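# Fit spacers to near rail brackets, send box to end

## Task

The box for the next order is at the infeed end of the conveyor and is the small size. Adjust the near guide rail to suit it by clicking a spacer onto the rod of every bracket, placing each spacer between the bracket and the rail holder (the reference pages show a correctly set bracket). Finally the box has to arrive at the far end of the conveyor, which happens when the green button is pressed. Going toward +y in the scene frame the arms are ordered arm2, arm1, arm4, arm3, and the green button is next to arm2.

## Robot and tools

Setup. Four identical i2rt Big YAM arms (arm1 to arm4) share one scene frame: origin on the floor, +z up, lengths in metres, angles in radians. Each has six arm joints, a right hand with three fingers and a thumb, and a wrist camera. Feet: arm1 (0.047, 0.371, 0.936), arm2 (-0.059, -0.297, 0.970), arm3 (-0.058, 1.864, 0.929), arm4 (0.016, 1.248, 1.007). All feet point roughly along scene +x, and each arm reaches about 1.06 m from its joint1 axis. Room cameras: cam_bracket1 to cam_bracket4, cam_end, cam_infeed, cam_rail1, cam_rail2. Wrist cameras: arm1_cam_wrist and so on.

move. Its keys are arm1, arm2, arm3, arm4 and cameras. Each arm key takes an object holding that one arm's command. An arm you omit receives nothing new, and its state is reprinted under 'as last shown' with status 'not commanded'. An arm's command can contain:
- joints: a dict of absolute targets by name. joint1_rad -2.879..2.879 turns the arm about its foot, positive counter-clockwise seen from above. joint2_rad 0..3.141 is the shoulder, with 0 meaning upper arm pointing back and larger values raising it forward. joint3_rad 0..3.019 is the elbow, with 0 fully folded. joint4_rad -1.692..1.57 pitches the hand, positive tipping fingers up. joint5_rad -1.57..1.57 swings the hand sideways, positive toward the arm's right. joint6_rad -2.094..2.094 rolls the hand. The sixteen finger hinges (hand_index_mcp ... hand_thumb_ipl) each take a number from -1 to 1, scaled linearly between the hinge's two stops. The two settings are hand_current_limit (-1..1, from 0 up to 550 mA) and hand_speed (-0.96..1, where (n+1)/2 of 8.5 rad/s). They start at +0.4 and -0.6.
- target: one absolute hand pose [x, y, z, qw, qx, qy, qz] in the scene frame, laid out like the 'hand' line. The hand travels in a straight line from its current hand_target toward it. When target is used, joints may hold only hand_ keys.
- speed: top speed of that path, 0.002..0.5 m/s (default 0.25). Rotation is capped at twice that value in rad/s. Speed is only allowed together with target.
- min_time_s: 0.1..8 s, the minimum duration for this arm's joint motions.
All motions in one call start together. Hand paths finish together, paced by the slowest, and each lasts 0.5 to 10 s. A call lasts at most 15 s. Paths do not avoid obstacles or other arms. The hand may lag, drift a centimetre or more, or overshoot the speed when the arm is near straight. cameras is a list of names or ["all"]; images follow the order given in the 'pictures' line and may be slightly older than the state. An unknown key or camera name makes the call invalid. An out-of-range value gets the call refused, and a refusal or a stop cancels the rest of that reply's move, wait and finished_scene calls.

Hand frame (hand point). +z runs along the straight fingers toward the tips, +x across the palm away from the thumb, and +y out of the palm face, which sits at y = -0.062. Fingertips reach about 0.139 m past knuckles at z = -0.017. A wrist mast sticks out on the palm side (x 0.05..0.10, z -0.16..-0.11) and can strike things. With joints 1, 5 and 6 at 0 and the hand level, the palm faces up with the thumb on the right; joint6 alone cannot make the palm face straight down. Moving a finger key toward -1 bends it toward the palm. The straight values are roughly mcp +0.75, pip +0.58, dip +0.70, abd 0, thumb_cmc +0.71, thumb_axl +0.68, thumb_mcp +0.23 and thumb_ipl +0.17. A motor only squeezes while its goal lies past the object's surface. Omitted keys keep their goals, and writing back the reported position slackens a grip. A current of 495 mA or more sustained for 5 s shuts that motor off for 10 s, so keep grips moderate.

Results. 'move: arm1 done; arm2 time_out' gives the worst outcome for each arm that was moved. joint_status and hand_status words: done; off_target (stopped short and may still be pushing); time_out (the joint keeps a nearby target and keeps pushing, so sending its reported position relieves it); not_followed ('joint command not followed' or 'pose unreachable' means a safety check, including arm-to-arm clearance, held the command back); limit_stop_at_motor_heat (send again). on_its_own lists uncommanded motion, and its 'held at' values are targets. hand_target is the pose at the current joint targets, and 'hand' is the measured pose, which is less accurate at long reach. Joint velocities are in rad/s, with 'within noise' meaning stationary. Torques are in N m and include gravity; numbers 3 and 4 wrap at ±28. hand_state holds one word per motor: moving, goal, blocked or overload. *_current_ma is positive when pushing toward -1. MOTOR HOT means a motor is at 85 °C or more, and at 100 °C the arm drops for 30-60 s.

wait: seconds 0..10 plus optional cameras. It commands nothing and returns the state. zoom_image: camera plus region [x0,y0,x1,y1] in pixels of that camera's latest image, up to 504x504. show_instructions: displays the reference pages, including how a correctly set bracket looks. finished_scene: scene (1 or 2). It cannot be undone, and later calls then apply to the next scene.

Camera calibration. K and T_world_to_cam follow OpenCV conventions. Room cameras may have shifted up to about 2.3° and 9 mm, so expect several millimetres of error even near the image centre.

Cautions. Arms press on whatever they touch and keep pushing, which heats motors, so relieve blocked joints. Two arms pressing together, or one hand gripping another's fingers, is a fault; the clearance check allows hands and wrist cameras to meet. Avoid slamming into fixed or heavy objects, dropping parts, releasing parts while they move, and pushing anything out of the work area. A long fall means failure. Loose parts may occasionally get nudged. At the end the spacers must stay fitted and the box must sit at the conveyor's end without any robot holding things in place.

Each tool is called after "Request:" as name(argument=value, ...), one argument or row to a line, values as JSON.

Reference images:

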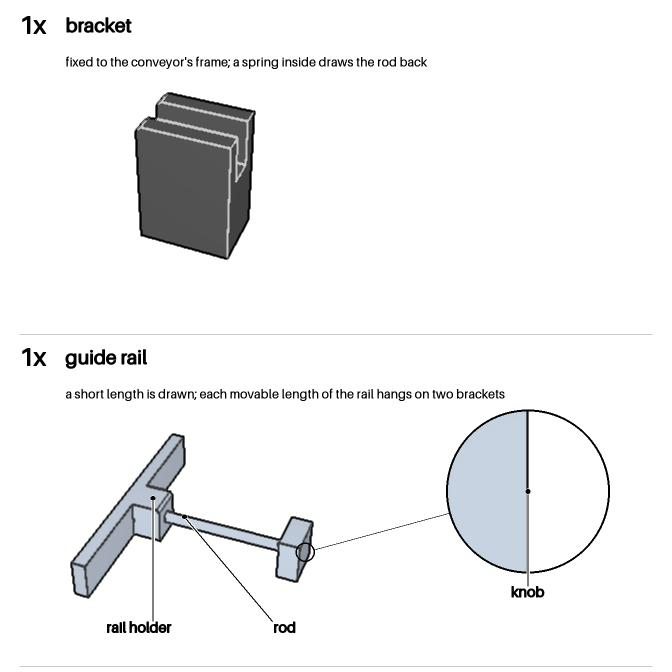

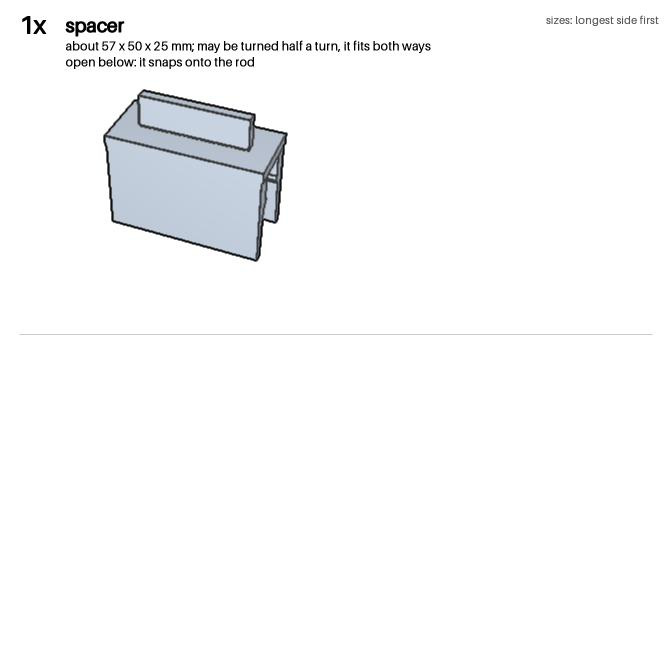

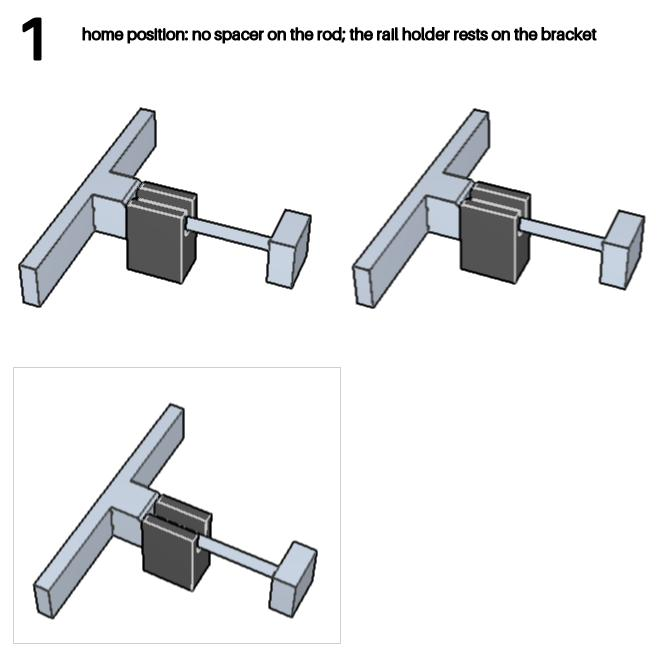

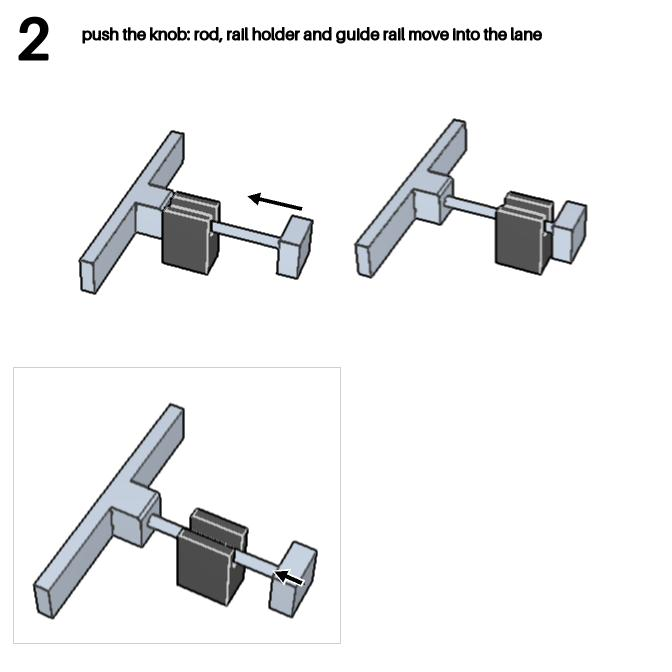

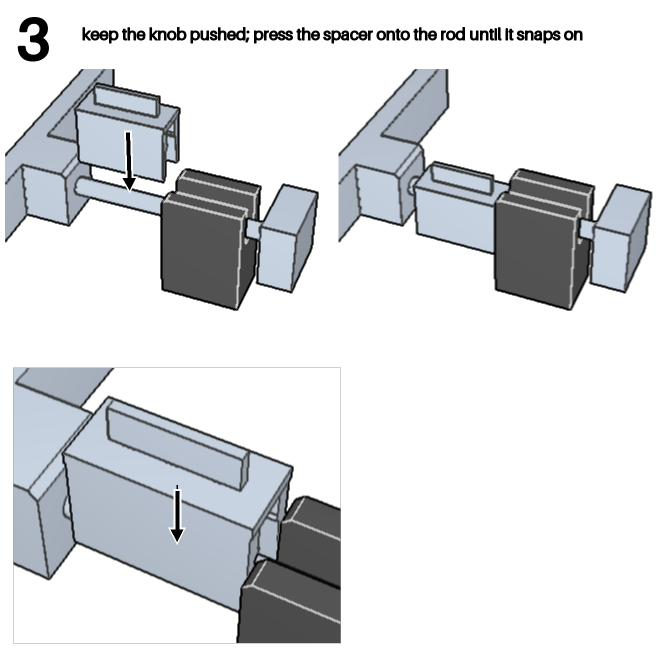

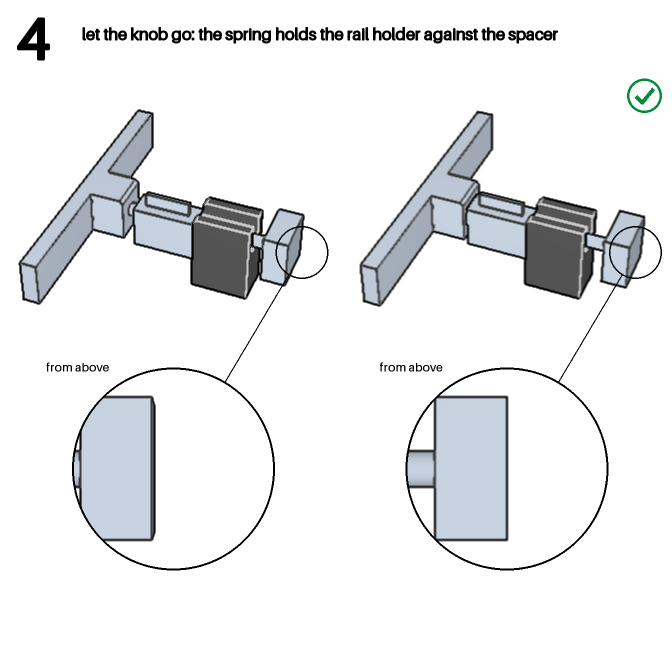

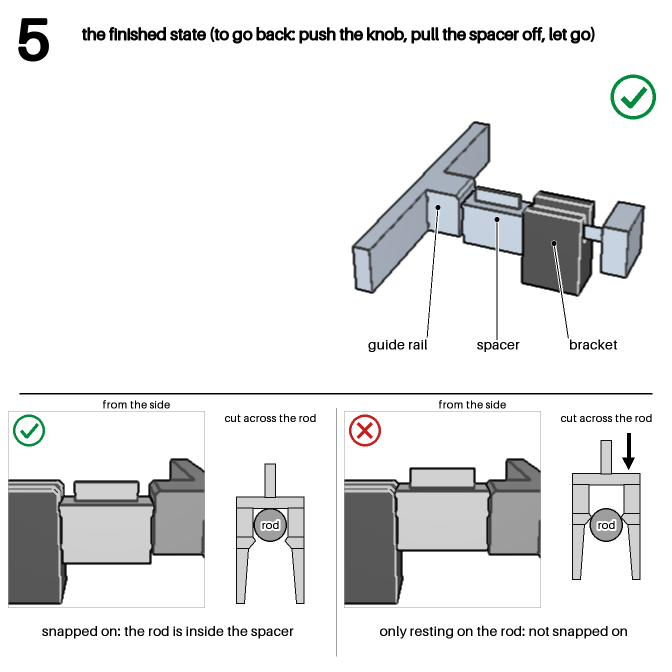

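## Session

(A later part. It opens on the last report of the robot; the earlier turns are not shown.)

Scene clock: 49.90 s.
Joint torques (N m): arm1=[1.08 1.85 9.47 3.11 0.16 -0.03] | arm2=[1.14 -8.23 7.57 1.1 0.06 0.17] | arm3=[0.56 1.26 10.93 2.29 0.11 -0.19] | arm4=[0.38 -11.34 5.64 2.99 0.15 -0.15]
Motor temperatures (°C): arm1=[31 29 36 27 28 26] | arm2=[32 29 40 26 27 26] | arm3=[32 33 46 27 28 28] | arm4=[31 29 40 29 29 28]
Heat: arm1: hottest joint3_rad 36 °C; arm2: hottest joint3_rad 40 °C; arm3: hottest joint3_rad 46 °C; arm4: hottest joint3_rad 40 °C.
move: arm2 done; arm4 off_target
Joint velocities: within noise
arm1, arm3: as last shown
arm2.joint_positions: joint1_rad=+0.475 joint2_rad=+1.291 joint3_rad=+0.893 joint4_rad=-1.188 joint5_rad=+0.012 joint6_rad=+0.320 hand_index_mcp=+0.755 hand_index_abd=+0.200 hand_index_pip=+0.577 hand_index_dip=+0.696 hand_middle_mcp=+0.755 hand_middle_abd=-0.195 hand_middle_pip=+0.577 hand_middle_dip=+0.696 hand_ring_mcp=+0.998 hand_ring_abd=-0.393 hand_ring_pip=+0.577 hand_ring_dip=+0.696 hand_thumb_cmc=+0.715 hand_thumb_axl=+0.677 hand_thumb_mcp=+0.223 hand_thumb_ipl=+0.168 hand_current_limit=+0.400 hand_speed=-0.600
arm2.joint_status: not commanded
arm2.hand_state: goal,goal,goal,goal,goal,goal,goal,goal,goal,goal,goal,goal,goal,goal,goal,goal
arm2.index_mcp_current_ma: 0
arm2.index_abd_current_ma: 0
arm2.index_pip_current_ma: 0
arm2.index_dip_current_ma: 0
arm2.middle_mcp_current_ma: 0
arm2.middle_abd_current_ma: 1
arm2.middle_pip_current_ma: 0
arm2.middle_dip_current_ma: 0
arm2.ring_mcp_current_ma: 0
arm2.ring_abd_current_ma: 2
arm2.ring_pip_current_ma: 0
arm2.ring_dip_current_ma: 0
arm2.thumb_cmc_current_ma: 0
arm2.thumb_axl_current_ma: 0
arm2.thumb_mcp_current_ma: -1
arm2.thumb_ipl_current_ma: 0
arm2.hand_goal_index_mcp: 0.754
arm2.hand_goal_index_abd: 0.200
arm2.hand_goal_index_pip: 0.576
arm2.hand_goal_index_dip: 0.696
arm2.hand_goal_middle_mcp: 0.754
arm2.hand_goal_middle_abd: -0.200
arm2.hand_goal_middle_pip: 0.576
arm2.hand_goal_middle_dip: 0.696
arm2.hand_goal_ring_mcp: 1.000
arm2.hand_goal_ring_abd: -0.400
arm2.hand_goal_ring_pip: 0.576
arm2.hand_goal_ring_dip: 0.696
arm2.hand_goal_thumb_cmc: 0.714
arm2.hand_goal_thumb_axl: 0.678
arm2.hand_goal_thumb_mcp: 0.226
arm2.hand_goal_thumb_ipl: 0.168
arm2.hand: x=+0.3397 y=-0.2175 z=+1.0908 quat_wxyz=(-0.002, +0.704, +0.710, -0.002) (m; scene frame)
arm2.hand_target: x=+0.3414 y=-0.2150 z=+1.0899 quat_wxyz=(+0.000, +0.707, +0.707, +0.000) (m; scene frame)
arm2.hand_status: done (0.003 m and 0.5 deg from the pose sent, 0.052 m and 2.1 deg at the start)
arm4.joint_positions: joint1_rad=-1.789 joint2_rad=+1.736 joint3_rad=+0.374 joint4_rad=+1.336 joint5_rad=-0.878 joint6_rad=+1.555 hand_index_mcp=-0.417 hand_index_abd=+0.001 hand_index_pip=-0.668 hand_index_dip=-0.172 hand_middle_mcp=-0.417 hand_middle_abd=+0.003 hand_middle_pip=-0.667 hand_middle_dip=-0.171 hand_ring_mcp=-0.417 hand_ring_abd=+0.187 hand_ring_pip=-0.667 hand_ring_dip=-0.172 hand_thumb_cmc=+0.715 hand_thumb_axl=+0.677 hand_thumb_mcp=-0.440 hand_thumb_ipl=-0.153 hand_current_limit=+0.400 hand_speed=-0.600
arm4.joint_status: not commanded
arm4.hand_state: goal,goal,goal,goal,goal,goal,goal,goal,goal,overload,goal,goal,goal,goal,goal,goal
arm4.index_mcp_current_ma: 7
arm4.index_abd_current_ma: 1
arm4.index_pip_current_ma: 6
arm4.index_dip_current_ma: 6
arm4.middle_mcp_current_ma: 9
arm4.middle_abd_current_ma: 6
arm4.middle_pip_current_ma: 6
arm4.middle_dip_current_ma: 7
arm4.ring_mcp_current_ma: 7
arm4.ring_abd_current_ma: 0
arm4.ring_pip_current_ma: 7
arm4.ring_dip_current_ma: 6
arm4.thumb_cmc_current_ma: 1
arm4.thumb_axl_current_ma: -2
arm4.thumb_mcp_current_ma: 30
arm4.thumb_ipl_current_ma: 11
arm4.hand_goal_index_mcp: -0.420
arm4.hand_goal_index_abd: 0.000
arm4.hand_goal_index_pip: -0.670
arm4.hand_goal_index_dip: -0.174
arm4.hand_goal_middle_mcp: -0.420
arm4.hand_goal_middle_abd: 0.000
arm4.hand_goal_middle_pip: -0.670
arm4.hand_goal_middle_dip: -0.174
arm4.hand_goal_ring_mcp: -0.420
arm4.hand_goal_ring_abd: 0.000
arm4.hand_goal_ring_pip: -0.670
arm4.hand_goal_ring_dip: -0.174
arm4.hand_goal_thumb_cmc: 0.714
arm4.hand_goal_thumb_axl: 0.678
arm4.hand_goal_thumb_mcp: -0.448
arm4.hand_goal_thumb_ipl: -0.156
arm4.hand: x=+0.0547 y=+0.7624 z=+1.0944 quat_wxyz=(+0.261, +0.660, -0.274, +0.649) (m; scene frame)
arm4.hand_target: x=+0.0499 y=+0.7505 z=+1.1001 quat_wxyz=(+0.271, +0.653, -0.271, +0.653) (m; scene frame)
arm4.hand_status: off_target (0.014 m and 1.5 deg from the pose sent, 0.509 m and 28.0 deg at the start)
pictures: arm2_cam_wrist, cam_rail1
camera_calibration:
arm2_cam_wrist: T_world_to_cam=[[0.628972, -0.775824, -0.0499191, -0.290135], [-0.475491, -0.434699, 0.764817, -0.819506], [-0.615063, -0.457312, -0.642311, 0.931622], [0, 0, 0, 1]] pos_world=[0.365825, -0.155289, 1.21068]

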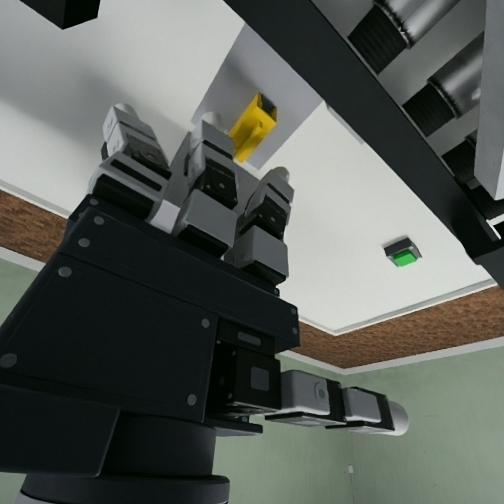

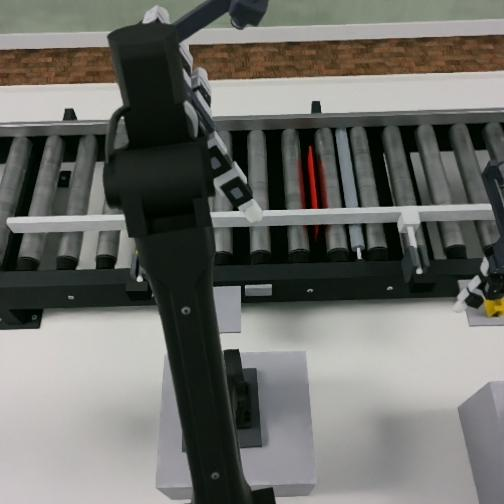

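Request:
move(
  arm2={"target":[0.341,-0.2135,1.045,0,0.7071,0.7071,0],"speed":0.12},
  arm4={"target":[0.14,0.49,0.985,0.2706,0.6533,-0.2706,0.6533],"speed":0.25},
  cameras=["arm2_cam_wrist"],
)

Request:
zoom_image(
  camera="arm2_cam_wrist",
  region=[130, 40, 330, 240],
)

Scene clock: 55.97 s.
Joint torques (N m): arm1=[1.26 1.73 9.43 3.08 0.16 -0.02] | arm2=[0.5 -8.76 7.16 0.94 0.09 0.22] | arm3=[0.56 1.2 10.92 2.28 0.11 -0.18] | arm4=[1.55 -22.59 7.83 1.87 0.16 -0.18]
Motor temperatures (°C): arm1=[31 29 37 27 28 26] | arm2=[32 30 39 26 27 26] | arm3=[32 33 47 27 28 28] | arm4=[31 30 40 29 29 28]
Heat: arm1: hottest joint3_rad 37 °C; arm2: hottest joint3_rad 39 °C; arm3: hottest joint3_rad 47 °C; arm4: hottest joint3_rad 40 °C.
move: arm2 done; arm4 off_target
Joint velocities: within noise
arm1, arm3: as last shown
arm2.joint_positions: joint1_rad=+0.478 joint2_rad=+1.351 joint3_rad=+0.817 joint4_rad=-1.051 joint5_rad=+0.012 joint6_rad=+0.322 hand_index_mcp=+0.755 hand_index_abd=+0.200 hand_index_pip=+0.577 hand_index_dip=+0.696 hand_middle_mcp=+0.755 hand_middle_abd=-0.195 hand_middle_pip=+0.577 hand_middle_dip=+0.696 hand_ring_mcp=+0.998 hand_ring_abd=-0.393 hand_ring_pip=+0.577 hand_ring_dip=+0.696 hand_thumb_cmc=+0.715 hand_thumb_axl=+0.677 hand_thumb_mcp=+0.223 hand_thumb_ipl=+0.168 hand_current_limit=+0.400 hand_speed=-0.600
arm2.joint_status: not commanded
arm2.hand_state: goal,goal,goal,goal,goal,goal,goal,goal,goal,goal,goal,goal,goal,goal,goal,goal
arm2.index_mcp_current_ma: 0
arm2.index_abd_current_ma: 0
arm2.index_pip_current_ma: 0
arm2.index_dip_current_ma: 0
arm2.middle_mcp_current_ma: 0
arm2.middle_abd_current_ma: 1
arm2.middle_pip_current_ma: 0
arm2.middle_dip_current_ma: 0
arm2.ring_mcp_current_ma: 0
arm2.ring_abd_current_ma: 2
arm2.ring_pip_current_ma: 0
arm2.ring_dip_current_ma: 0
arm2.thumb_cmc_current_ma: 0
arm2.thumb_axl_current_ma: 0
arm2.thumb_mcp_current_ma: -1
arm2.thumb_ipl_current_ma: 0
arm2.hand_goal_index_mcp: 0.754
arm2.hand_goal_index_abd: 0.200
arm2.hand_goal_index_pip: 0.576
arm2.hand_goal_index_dip: 0.696
arm2.hand_goal_middle_mcp: 0.754
arm2.hand_goal_middle_abd: -0.200
arm2.hand_goal_middle_pip: 0.576
arm2.hand_goal_middle_dip: 0.696
arm2.hand_goal_ring_mcp: 1.000
arm2.hand_goal_ring_abd: -0.400
arm2.hand_goal_ring_pip: 0.576
arm2.hand_goal_ring_dip: 0.696
arm2.hand_goal_thumb_cmc: 0.714
arm2.hand_goal_thumb_axl: 0.678
arm2.hand_goal_thumb_mcp: 0.226
arm2.hand_goal_thumb_ipl: 0.168
arm2.hand: x=+0.3396 y=-0.2160 z=+1.0460 quat_wxyz=(-0.002, +0.704, +0.710, -0.002) (m; scene frame)
arm2.hand_target: x=+0.3410 y=-0.2134 z=+1.0450 quat_wxyz=(+0.000, +0.707, +0.707, +0.000) (m; scene frame)
arm2.hand_status: done (0.003 m and 0.5 deg from the pose sent, 0.046 m and 0.5 deg at the start)
arm4.joint_positions: joint1_rad=-1.610 joint2_rad=+2.336 joint3_rad=+1.199 joint4_rad=+1.136 joint5_rad=-0.681 joint6_rad=+1.555 hand_index_mcp=-0.418 hand_index_abd=+0.001 hand_index_pip=-0.668 hand_index_dip=-0.172 hand_middle_mcp=-0.418 hand_middle_abd=+0.003 hand_middle_pip=-0.667 hand_middle_dip=-0.171 hand_ring_mcp=-0.418 hand_ring_abd=+0.187 hand_ring_pip=-0.667 hand_ring_dip=-0.172 hand_thumb_cmc=+0.715 hand_thumb_axl=+0.677 hand_thumb_mcp=-0.440 hand_thumb_ipl=-0.153 hand_current_limit=+0.400 hand_speed=-0.600
arm4.joint_status: not commanded
arm4.hand_state: goal,goal,goal,goal,goal,goal,goal,goal,goal,overload,goal,goal,goal,goal,goal,goal
arm4.index_mcp_current_ma: 5
arm4.index_abd_current_ma: 1
arm4.index_pip_current_ma: 6
arm4.index_dip_current_ma: 6
arm4.middle_mcp_current_ma: 6
arm4.middle_abd_current_ma: 6
arm4.middle_pip_current_ma: 6
arm4.middle_dip_current_ma: 7
arm4.ring_mcp_current_ma: 5
arm4.ring_abd_current_ma: 0
arm4.ring_pip_current_ma: 7
arm4.ring_dip_current_ma: 6
arm4.thumb_cmc_current_ma: 1
arm4.thumb_axl_current_ma: -2
arm4.thumb_mcp_current_ma: 30
arm4.thumb_ipl_current_ma: 11
arm4.hand_goal_index_mcp: -0.420
arm4.hand_goal_index_abd: 0.000
arm4.hand_goal_index_pip: -0.670
arm4.hand_goal_index_dip: -0.174
arm4.hand_goal_middle_mcp: -0.420
arm4.hand_goal_middle_abd: 0.000
arm4.hand_goal_middle_pip: -0.670
arm4.hand_goal_middle_dip: -0.174
arm4.hand_goal_ring_mcp: -0.420
arm4.hand_goal_ring_abd: 0.000
arm4.hand_goal_ring_pip: -0.670
arm4.hand_goal_ring_dip: -0.174
arm4.hand_goal_thumb_cmc: 0.714
arm4.hand_goal_thumb_axl: 0.678
arm4.hand_goal_thumb_mcp: -0.448
arm4.hand_goal_thumb_ipl: -0.156
arm4.hand: x=+0.1309 y=+0.4996 z=+0.9897 quat_wxyz=(+0.275, +0.655, -0.271, +0.650) (m; scene frame)
arm4.hand_target: x=+0.1400 y=+0.4908 z=+0.9853 quat_wxyz=(+0.271, +0.653, -0.271, +0.653) (m; scene frame)
arm4.hand_status: off_target (0.014 m and 0.7 deg from the pose sent, 0.306 m and 1.5 deg at the start)
pictures: arm2_cam_wrist
camera_calibration:
arm2_cam_wrist: T_world_to_cam=[[0.629002, -0.775809, -0.0497645, -0.29127], [-0.475808, -0.434813, 0.764555, -0.784282], [-0.614787, -0.457228, -0.642634, 0.903699], [0, 0, 0, 1]] pos_world=[0.365624, -0.153789, 1.16588]

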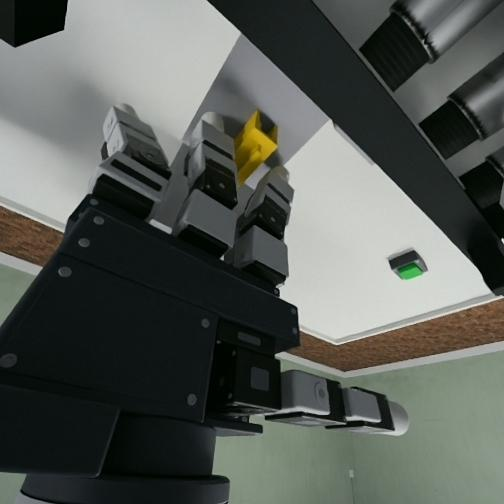

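Scaled by 2.520 from the camera's 504x504 image, which has a finer 720x720 frame.

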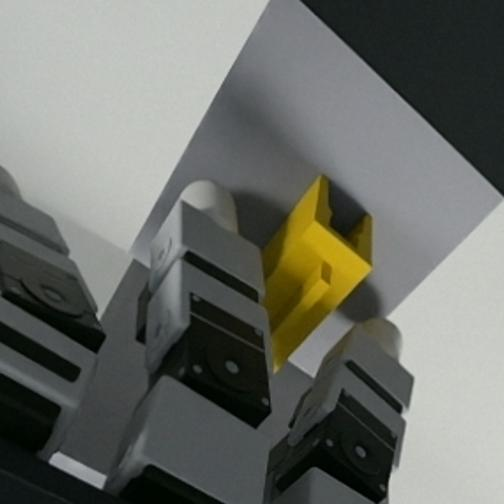

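Request:
move(
  arm2={"joints":{"hand_index_abd":-0.2,"hand_middle_abd":0.2}},
  arm4={"target":[0.195,0.482,0.982,0.2706,0.6533,-0.2706,0.6533],"speed":0.12},
  cameras=["arm2_cam_wrist","cam_bracket2","cam_bracket1"],
)

Scene clock: 71.27 s.
Joint torques (N m): arm1=[1.26 1.85 9.44 3.08 0.16 -0.03] | arm2=[1.55 -8.64 7.02 1.09 0.12 0.17] | arm3=[0.56 1.26 10.93 2.28 0.11 -0.19] | arm4=[0.67 -23.24 8.29 1.85 0.12 -0.2]
Motor temperatures (°C): arm1=[31 29 37 27 28 26] | arm2=[32 30 39 26 27 26] | arm3=[32 33 48 27 28 28] | arm4=[31 30 40 29 29 28]
Heat: arm1: hottest joint3_rad 37 °C; arm2: hottest joint3_rad 39 °C; arm3: hottest joint3_rad 48 °C; arm4: hottest joint3_rad 40 °C.
move: arm2 off_target; arm4 off_target
Joint velocities: within noise
arm1, arm3: as last shown
arm2.joint_positions: joint1_rad=+0.478 joint2_rad=+1.351 joint3_rad=+0.817 joint4_rad=-1.051 joint5_rad=+0.012 joint6_rad=+0.323 hand_index_mcp=+0.755 hand_index_abd=+0.065 hand_index_pip=+0.577 hand_index_dip=+0.696 hand_middle_mcp=+0.754 hand_middle_abd=-0.074 hand_middle_pip=+0.577 hand_middle_dip=+0.696 hand_ring_mcp=+0.998 hand_ring_abd=-0.393 hand_ring_pip=+0.577 hand_ring_dip=+0.696 hand_thumb_cmc=+0.715 hand_thumb_axl=+0.677 hand_thumb_mcp=+0.223 hand_thumb_ipl=+0.168 hand_current_limit=+0.400 hand_speed=-0.600
arm2.joint_status: hand_index_abd off_target (ended at +0.065, target -0.200); hand_middle_abd off_target (ended at -0.074, target +0.200)
arm2.hand_state: goal,blocked,goal,goal,goal,blocked,goal,goal,goal,goal,goal,goal,goal,goal,goal,goal
arm2.index_mcp_current_ma: 0
arm2.index_abd_current_ma: 385
arm2.index_pip_current_ma: 0
arm2.index_dip_current_ma: 0
arm2.middle_mcp_current_ma: 0
arm2.middle_abd_current_ma: -385
arm2.middle_pip_current_ma: 0
arm2.middle_dip_current_ma: 0
arm2.ring_mcp_current_ma: 0
arm2.ring_abd_current_ma: 1
arm2.ring_pip_current_ma: 0
arm2.ring_dip_current_ma: 0
arm2.thumb_cmc_current_ma: 0
arm2.thumb_axl_current_ma: 0
arm2.thumb_mcp_current_ma: -1
arm2.thumb_ipl_current_ma: 0
arm2.hand_goal_index_mcp: 0.754
arm2.hand_goal_index_abd: -0.200
arm2.hand_goal_index_pip: 0.576
arm2.hand_goal_index_dip: 0.696
arm2.hand_goal_middle_mcp: 0.754
arm2.hand_goal_middle_abd: 0.200
arm2.hand_goal_middle_pip: 0.576
arm2.hand_goal_middle_dip: 0.696
arm2.hand_goal_ring_mcp: 1.000
arm2.hand_goal_ring_abd: -0.400
arm2.hand_goal_ring_pip: 0.576
arm2.hand_goal_ring_dip: 0.696
arm2.hand_goal_thumb_cmc: 0.714
arm2.hand_goal_thumb_axl: 0.678
arm2.hand_goal_thumb_mcp: 0.226
arm2.hand_goal_thumb_ipl: 0.168
arm2.hand: x=+0.3396 y=-0.2160 z=+1.0460 quat_wxyz=(-0.002, +0.705, +0.710, -0.002) (m; scene frame)
arm2.hand_target: x=+0.3410 y=-0.2135 z=+1.0450 quat_wxyz=(+0.000, +0.707, +0.707, +0.000) (m; scene frame)
arm2.hand_status: not commanded
arm4.joint_positions: joint1_rad=-1.508 joint2_rad=+2.361 joint3_rad=+1.254 joint4_rad=+1.105 joint5_rad=-0.590 joint6_rad=+1.555 hand_index_mcp=-0.418 hand_index_abd=+0.001 hand_index_pip=-0.668 hand_index_dip=-0.172 hand_middle_mcp=-0.418 hand_middle_abd=+0.003 hand_middle_pip=-0.667 hand_middle_dip=-0.171 hand_ring_mcp=-0.418 hand_ring_abd=+0.187 hand_ring_pip=-0.667 hand_ring_dip=-0.172 hand_thumb_cmc=+0.715 hand_thumb_axl=+0.677 hand_thumb_mcp=-0.440 hand_thumb_ipl=-0.153 hand_current_limit=+0.400 hand_speed=-0.600
arm4.joint_status: not commanded
arm4.hand_state: goal,goal,goal,goal,goal,goal,goal,goal,goal,overload,goal,goal,goal,goal,goal,goal
arm4.index_mcp_current_ma: 5
arm4.index_abd_current_ma: 1
arm4.index_pip_current_ma: 6
arm4.index_dip_current_ma: 6
arm4.middle_mcp_current_ma: 6
arm4.middle_abd_current_ma: 6
arm4.middle_pip_current_ma: 6
arm4.middle_dip_current_ma: 7
arm4.ring_mcp_current_ma: 5
arm4.ring_abd_current_ma: 0
arm4.ring_pip_current_ma: 7
arm4.ring_dip_current_ma: 6
arm4.thumb_cmc_current_ma: 1
arm4.thumb_axl_current_ma: -2
arm4.thumb_mcp_current_ma: 30
arm4.thumb_ipl_current_ma: 11
arm4.hand_goal_index_mcp: -0.420
arm4.hand_goal_index_abd: 0.000
arm4.hand_goal_index_pip: -0.670
arm4.hand_goal_index_dip: -0.174
arm4.hand_goal_middle_mcp: -0.420
arm4.hand_goal_middle_abd: 0.000
arm4.hand_goal_middle_pip: -0.670
arm4.hand_goal_middle_dip: -0.174
arm4.hand_goal_ring_mcp: -0.420
arm4.hand_goal_ring_abd: 0.000
arm4.hand_goal_ring_pip: -0.670
arm4.hand_goal_ring_dip: -0.174
arm4.hand_goal_thumb_cmc: 0.714
arm4.hand_goal_thumb_axl: 0.678
arm4.hand_goal_thumb_mcp: -0.448
arm4.hand_goal_thumb_ipl: -0.156
arm4.hand: x=+0.1931 y=+0.4929 z=+0.9869 quat_wxyz=(+0.272, +0.656, -0.268, +0.651) (m; scene frame)
arm4.hand_target: x=+0.1950 y=+0.4827 z=+0.9823 quat_wxyz=(+0.271, +0.653, -0.270, +0.653) (m; scene frame)
arm4.hand_status: off_target (0.012 m and 0.5 deg from the pose sent, 0.067 m and 0.7 deg at the start)
pictures: arm2_cam_wrist, cam_bracket1, cam_bracket2
camera_calibration:
arm2_cam_wrist: T_world_to_cam=[[0.628696, -0.77606, -0.0497341, -0.291233], [-0.475976, -0.434592, 0.764576, -0.784211], [-0.61497, -0.457013, -0.642612, 0.903773], [0, 0, 0, 1]] pos_world=[0.365625, -0.15379, 1.16588]

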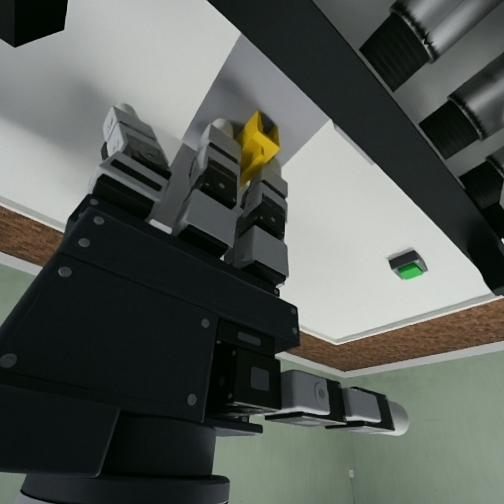

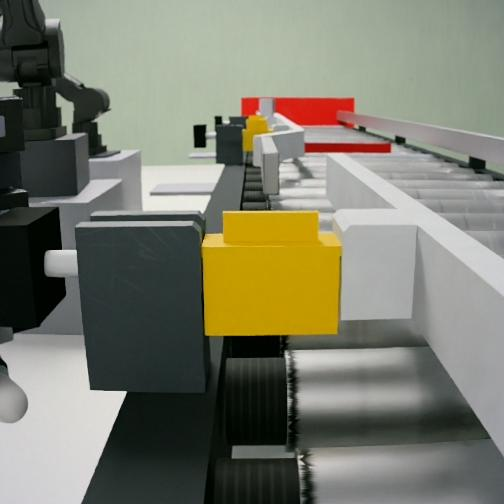

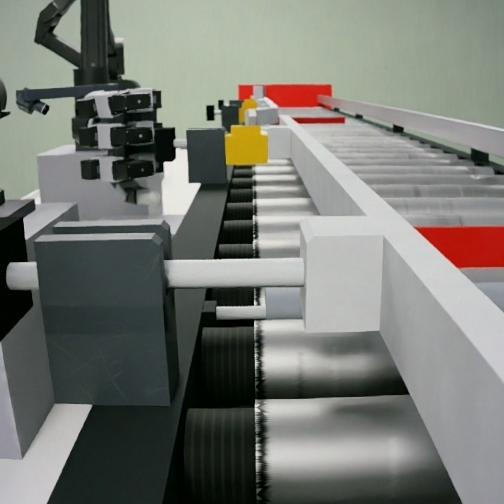

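Request:
zoom_image(
  camera="arm2_cam_wrist",
  region=[140, 70, 340, 270],
)

Scaled by 2.520 from the camera's 504x504 image, which has a finer 720x720 frame.

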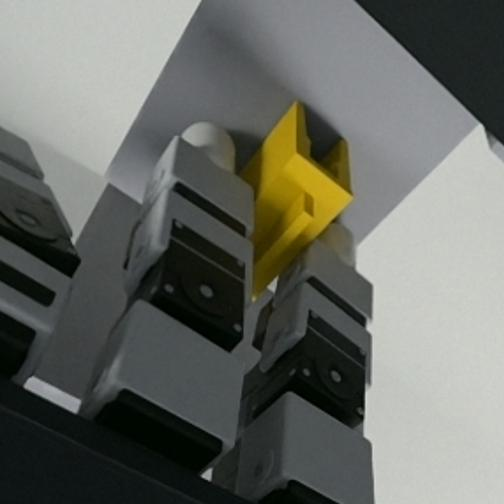

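Request:
move(
  arm2={"joints":{"hand_index_abd":0.2,"hand_middle_abd":-0.2}},
  cameras=[],
)

Request:
move(
  arm2={"target":[0.3400,-0.2185,1.0540,0,0.7071,0.7071,0],"speed":0.05},
  arm4={"target":[0.22,0.465,0.995,0.2706,0.6533,-0.2706,0.6533],"speed":0.08},
  cameras=[],
)

Request:
move(
  arm2={"joints":{"hand_index_abd":-0.2,"hand_middle_abd":0.2}},
  cameras=["arm2_cam_wrist"],
)

Scene clock: 96.20 s.
Joint torques (N m): arm1=[1.2 1.79 9.42 3.03 0.16 -0.02] | arm2=[0.91 -8.47 7.1 0.98 0.1 0.16] | arm3=[0.56 1.26 10.92 2.29 0.12 -0.19] | arm4=[0.79 -23.06 8.25 2 0.13 -0.17]
Motor temperatures (°C): arm1=[31 29 38 27 28 26] | arm2=[31 30 39 26 27 26] | arm3=[31 33 49 27 28 28] | arm4=[30 34 40 29 29 28]
Heat: arm1: hottest joint3_rad 38 °C; arm2: hottest joint3_rad 39 °C; arm3: hottest joint3_rad 49 °C; arm4: hottest joint3_rad 40 °C.
move: arm2 done
Joint velocities: within noise
arm1, arm3, arm4: as last shown
arm2.joint_positions: joint1_rad=+0.478 joint2_rad=+1.351 joint3_rad=+0.817 joint4_rad=-1.051 joint5_rad=+0.012 joint6_rad=+0.323 hand_index_mcp=+0.755 hand_index_abd=+0.196 hand_index_pip=+0.577 hand_index_dip=+0.696 hand_middle_mcp=+0.754 hand_middle_abd=-0.195 hand_middle_pip=+0.577 hand_middle_dip=+0.696 hand_ring_mcp=+0.998 hand_ring_abd=-0.393 hand_ring_pip=+0.577 hand_ring_dip=+0.696 hand_thumb_cmc=+0.715 hand_thumb_axl=+0.677 hand_thumb_mcp=+0.223 hand_thumb_ipl=+0.168 hand_current_limit=+0.400 hand_speed=-0.600
arm2.joint_status: all done
arm2.hand_state: goal,goal,goal,goal,goal,goal,goal,goal,goal,goal,goal,goal,goal,goal,goal,goal
arm2.index_mcp_current_ma: 0
arm2.index_abd_current_ma: -1
arm2.index_pip_current_ma: 0
arm2.index_dip_current_ma: 0
arm2.middle_mcp_current_ma: 0
arm2.middle_abd_current_ma: 1
arm2.middle_pip_current_ma: 0
arm2.middle_dip_current_ma: 0
arm2.ring_mcp_current_ma: 0
arm2.ring_abd_current_ma: 1
arm2.ring_pip_current_ma: 0
arm2.ring_dip_current_ma: 0
arm2.thumb_cmc_current_ma: 0
arm2.thumb_axl_current_ma: 0
arm2.thumb_mcp_current_ma: -1
arm2.thumb_ipl_current_ma: 0
arm2.hand_goal_index_mcp: 0.754
arm2.hand_goal_index_abd: 0.200
arm2.hand_goal_index_pip: 0.576
arm2.hand_goal_index_dip: 0.696
arm2.hand_goal_middle_mcp: 0.754
arm2.hand_goal_middle_abd: -0.200
arm2.hand_goal_middle_pip: 0.576
arm2.hand_goal_middle_dip: 0.696
arm2.hand_goal_ring_mcp: 1.000
arm2.hand_goal_ring_abd: -0.400
arm2.hand_goal_ring_pip: 0.576
arm2.hand_goal_ring_dip: 0.696
arm2.hand_goal_thumb_cmc: 0.714
arm2.hand_goal_thumb_axl: 0.678
arm2.hand_goal_thumb_mcp: 0.226
arm2.hand_goal_thumb_ipl: 0.168
arm2.hand: x=+0.3396 y=-0.2160 z=+1.0460 quat_wxyz=(-0.002, +0.705, +0.710, -0.002) (m; scene frame)
arm2.hand_target: x=+0.3410 y=-0.2135 z=+1.0450 quat_wxyz=(+0.000, +0.707, +0.707, +0.000) (m; scene frame)
arm2.hand_status: not commanded
pictures: none
No camera images: "cameras" was empty.

Scene clock: 97.27 s.
Joint torques (N m): arm1=[1.08 1.9 9.36 3.12 0.16 -0.03] | arm2=[0.5 -10.11 7.84 0.18 0.11 -0.02] | arm3=[0.5 1.26 10.92 2.29 0.11 -0.19] | arm4=[2.78 -24.12 9.32 1.99 -0.01 -0.18]
Motor temperatures (°C): arm1=[31 29 38 27 28 26] | arm2=[31 30 39 26 27 26] | arm3=[31 33 49 27 28 28] | arm4=[30 34 40 29 29 28]
Heat: arm1: hottest joint3_rad 38 °C; arm2: hottest joint3_rad 39 °C; arm3: hottest joint3_rad 49 °C; arm4: hottest joint3_rad 40 °C.
move: arm2 done; arm4 off_target
Joint velocities: arm1=[within noise] | arm2=[within noise] | arm3=[-0.005 -0.005 -0.007 0.007 -0.154 0.051] | arm4=[within noise]
arm1, arm3: as last shown
arm2.joint_positions: joint1_rad=+0.478 joint2_rad=+1.351 joint3_rad=+0.817 joint4_rad=-1.062 joint5_rad=+0.012 joint6_rad=+0.323 hand_index_mcp=+0.755 hand_index_abd=+0.196 hand_index_pip=+0.577 hand_index_dip=+0.696 hand_middle_mcp=+0.754 hand_middle_abd=-0.195 hand_middle_pip=+0.577 hand_middle_dip=+0.696 hand_ring_mcp=+0.998 hand_ring_abd=-0.393 hand_ring_pip=+0.577 hand_ring_dip=+0.696 hand_thumb_cmc=+0.715 hand_thumb_axl=+0.677 hand_thumb_mcp=+0.223 hand_thumb_ipl=+0.168 hand_current_limit=+0.400 hand_speed=-0.600
arm2.joint_status: not commanded
arm2.hand_state: goal,goal,goal,goal,goal,goal,goal,goal,goal,goal,goal,goal,goal,goal,goal,goal
arm2.index_mcp_current_ma: 0
arm2.index_abd_current_ma: -1
arm2.index_pip_current_ma: 0
arm2.index_dip_current_ma: 0
arm2.middle_mcp_current_ma: 0
arm2.middle_abd_current_ma: 1
arm2.middle_pip_current_ma: 0
arm2.middle_dip_current_ma: 0
arm2.ring_mcp_current_ma: 0
arm2.ring_abd_current_ma: 1
arm2.ring_pip_current_ma: 0
arm2.ring_dip_current_ma: 0
arm2.thumb_cmc_current_ma: 0
arm2.thumb_axl_current_ma: 0
arm2.thumb_mcp_current_ma: -1
arm2.thumb_ipl_current_ma: 0
arm2.hand_goal_index_mcp: 0.754
arm2.hand_goal_index_abd: 0.200
arm2.hand_goal_index_pip: 0.576
arm2.hand_goal_index_dip: 0.696
arm2.hand_goal_middle_mcp: 0.754
arm2.hand_goal_middle_abd: -0.200
arm2.hand_goal_middle_pip: 0.576
arm2.hand_goal_middle_dip: 0.696
arm2.hand_goal_ring_mcp: 1.000
arm2.hand_goal_ring_abd: -0.400
arm2.hand_goal_ring_pip: 0.576
arm2.hand_goal_ring_dip: 0.696
arm2.hand_goal_thumb_cmc: 0.714
arm2.hand_goal_thumb_axl: 0.678
arm2.hand_goal_thumb_mcp: 0.226
arm2.hand_goal_thumb_ipl: 0.168
arm2.hand: x=+0.3370 y=-0.2169 z=+1.0452 quat_wxyz=(-0.004, +0.704, +0.710, -0.007) (m; scene frame)
arm2.hand_target: x=+0.3400 y=-0.2185 z=+1.0538 quat_wxyz=(+0.000, +0.707, +0.707, +0.000) (m; scene frame)
arm2.hand_status: done (0.009 m and 1.0 deg from the pose sent, 0.008 m and 0.5 deg at the start)
arm4.joint_positions: joint1_rad=-1.505 joint2_rad=+2.362 joint3_rad=+1.303 joint4_rad=+1.041 joint5_rad=-0.552 joint6_rad=+1.556 hand_index_mcp=-0.418 hand_index_abd=+0.001 hand_index_pip=-0.668 hand_index_dip=-0.172 hand_middle_mcp=-0.418 hand_middle_abd=+0.003 hand_middle_pip=-0.667 hand_middle_dip=-0.171 hand_ring_mcp=-0.418 hand_ring_abd=+0.187 hand_ring_pip=-0.667 hand_ring_dip=-0.172 hand_thumb_cmc=+0.715 hand_thumb_axl=+0.677 hand_thumb_mcp=-0.441 hand_thumb_ipl=-0.153 hand_current_limit=+0.400 hand_speed=-0.600
arm4.joint_status: not commanded
arm4.hand_state: goal,goal,goal,goal,goal,goal,goal,goal,goal,overload,goal,goal,goal,goal,goal,goal
arm4.index_mcp_current_ma: 4
arm4.index_abd_current_ma: 1
arm4.index_pip_current_ma: 6
arm4.index_dip_current_ma: 6
arm4.middle_mcp_current_ma: 5
arm4.middle_abd_current_ma: 6
arm4.middle_pip_current_ma: 6
arm4.middle_dip_current_ma: 7
arm4.ring_mcp_current_ma: 4
arm4.ring_abd_current_ma: 0
arm4.ring_pip_current_ma: 7
arm4.ring_dip_current_ma: 6
arm4.thumb_cmc_current_ma: 1
arm4.thumb_axl_current_ma: -2
arm4.thumb_mcp_current_ma: 29
arm4.thumb_ipl_current_ma: 11
arm4.hand_goal_index_mcp: -0.420
arm4.hand_goal_index_abd: 0.000
arm4.hand_goal_index_pip: -0.670
arm4.hand_goal_index_dip: -0.174
arm4.hand_goal_middle_mcp: -0.420
arm4.hand_goal_middle_abd: 0.000
arm4.hand_goal_middle_pip: -0.670
arm4.hand_goal_middle_dip: -0.174
arm4.hand_goal_ring_mcp: -0.420
arm4.hand_goal_ring_abd: 0.000
arm4.hand_goal_ring_pip: -0.670
arm4.hand_goal_ring_dip: -0.174
arm4.hand_goal_thumb_cmc: 0.714
arm4.hand_goal_thumb_axl: 0.678
arm4.hand_goal_thumb_mcp: -0.448
arm4.hand_goal_thumb_ipl: -0.156
arm4.hand: x=+0.1919 y=+0.4756 z=+0.9905 quat_wxyz=(+0.278, +0.655, -0.284, +0.643) (m; scene frame)
arm4.hand_target: x=+0.2197 y=+0.4674 z=+0.9959 quat_wxyz=(+0.271, +0.653, -0.271, +0.653) (m; scene frame)
arm4.hand_status: off_target (0.030 m and 2.2 deg from the pose sent, 0.040 m and 0.5 deg at the start)
pictures: none
No camera images: "cameras" was empty.

Scene clock: 97.90 s.
Joint torques (N m): arm1=[1.26 1.79 9.39 3.08 0.16 -0.03] | arm2=[-0.03 -10.23 7.75 0.08 0.1 0.06] | arm3=[0.56 1.2 10.92 2.29 0.11 -0.18] | arm4=[2.9 -24.64 9.24 1.91 0.01 -0.2]
Motor temperatures (°C): arm1=[31 29 38 27 28 26] | arm2=[31 30 39 26 27 26] | arm3=[31 33 49 27 28 28] | arm4=[30 34 40 29 29 28]
Heat: arm1: hottest joint3_rad 38 °C; arm2: hottest joint3_rad 39 °C; arm3: hottest joint3_rad 49 °C; arm4: hottest joint3_rad 40 °C.
move: arm2 off_target
Joint velocities: within noise
arm1, arm3, arm4: as last shown
arm2.joint_positions: joint1_rad=+0.478 joint2_rad=+1.351 joint3_rad=+0.817 joint4_rad=-1.062 joint5_rad=+0.012 joint6_rad=+0.323 hand_index_mcp=+0.755 hand_index_abd=+0.064 hand_index_pip=+0.577 hand_index_dip=+0.696 hand_middle_mcp=+0.754 hand_middle_abd=-0.075 hand_middle_pip=+0.577 hand_middle_dip=+0.696 hand_ring_mcp=+0.998 hand_ring_abd=-0.393 hand_ring_pip=+0.577 hand_ring_dip=+0.696 hand_thumb_cmc=+0.715 hand_thumb_axl=+0.677 hand_thumb_mcp=+0.223 hand_thumb_ipl=+0.168 hand_current_limit=+0.400 hand_speed=-0.600
arm2.joint_status: hand_index_abd off_target (ended at +0.064, target -0.200); hand_middle_abd off_target (ended at -0.075, target +0.200)
arm2.hand_state: goal,blocked,goal,goal,goal,blocked,goal,goal,goal,goal,goal,goal,goal,goal,goal,goal
arm2.index_mcp_current_ma: 0
arm2.index_abd_current_ma: 385
arm2.index_pip_current_ma: 0
arm2.index_dip_current_ma: 0
arm2.middle_mcp_current_ma: 0
arm2.middle_abd_current_ma: -385
arm2.middle_pip_current_ma: 0
arm2.middle_dip_current_ma: 0
arm2.ring_mcp_current_ma: 0
arm2.ring_abd_current_ma: 1
arm2.ring_pip_current_ma: 0
arm2.ring_dip_current_ma: 0
arm2.thumb_cmc_current_ma: 0
arm2.thumb_axl_current_ma: 0
arm2.thumb_mcp_current_ma: -1
arm2.thumb_ipl_current_ma: 0
arm2.hand_goal_index_mcp: 0.754
arm2.hand_goal_index_abd: -0.200
arm2.hand_goal_index_pip: 0.576
arm2.hand_goal_index_dip: 0.696
arm2.hand_goal_middle_mcp: 0.754
arm2.hand_goal_middle_abd: 0.200
arm2.hand_goal_middle_pip: 0.576
arm2.hand_goal_middle_dip: 0.696
arm2.hand_goal_ring_mcp: 1.000
arm2.hand_goal_ring_abd: -0.400
arm2.hand_goal_ring_pip: 0.576
arm2.hand_goal_ring_dip: 0.696
arm2.hand_goal_thumb_cmc: 0.714
arm2.hand_goal_thumb_axl: 0.678
arm2.hand_goal_thumb_mcp: 0.226
arm2.hand_goal_thumb_ipl: 0.168
arm2.hand: x=+0.3371 y=-0.2170 z=+1.0452 quat_wxyz=(-0.004, +0.704, +0.710, -0.007) (m; scene frame)
arm2.hand_target: x=+0.3400 y=-0.2186 z=+1.0539 quat_wxyz=(+0.000, +0.707, +0.707, +0.000) (m; scene frame)
arm2.hand_status: not commanded
arm4.hand: x=+0.1919 y=+0.4756 z=+0.9904 quat_wxyz=(+0.278, +0.655, -0.284, +0.643) (m; scene frame)
arm4.hand_target: x=+0.2197 y=+0.4674 z=+0.9958 quat_wxyz=(+0.270, +0.653, -0.271, +0.653) (m; scene frame)
pictures: arm2_cam_wrist
camera_calibration:
arm2_cam_wrist: T_world_to_cam=[[0.628254, -0.776189, -0.0531759, -0.286724], [-0.467977, -0.431617, 0.771171, -0.794172], [-0.621526, -0.459606, -0.634404, 0.894343], [0, 0, 0, 1]] pos_world=[0.364338, -0.154284, 1.16457]

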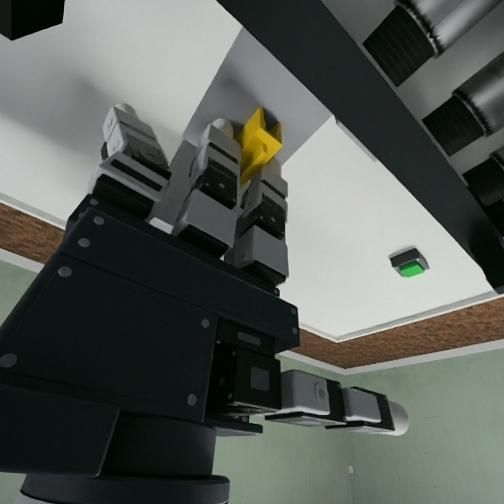

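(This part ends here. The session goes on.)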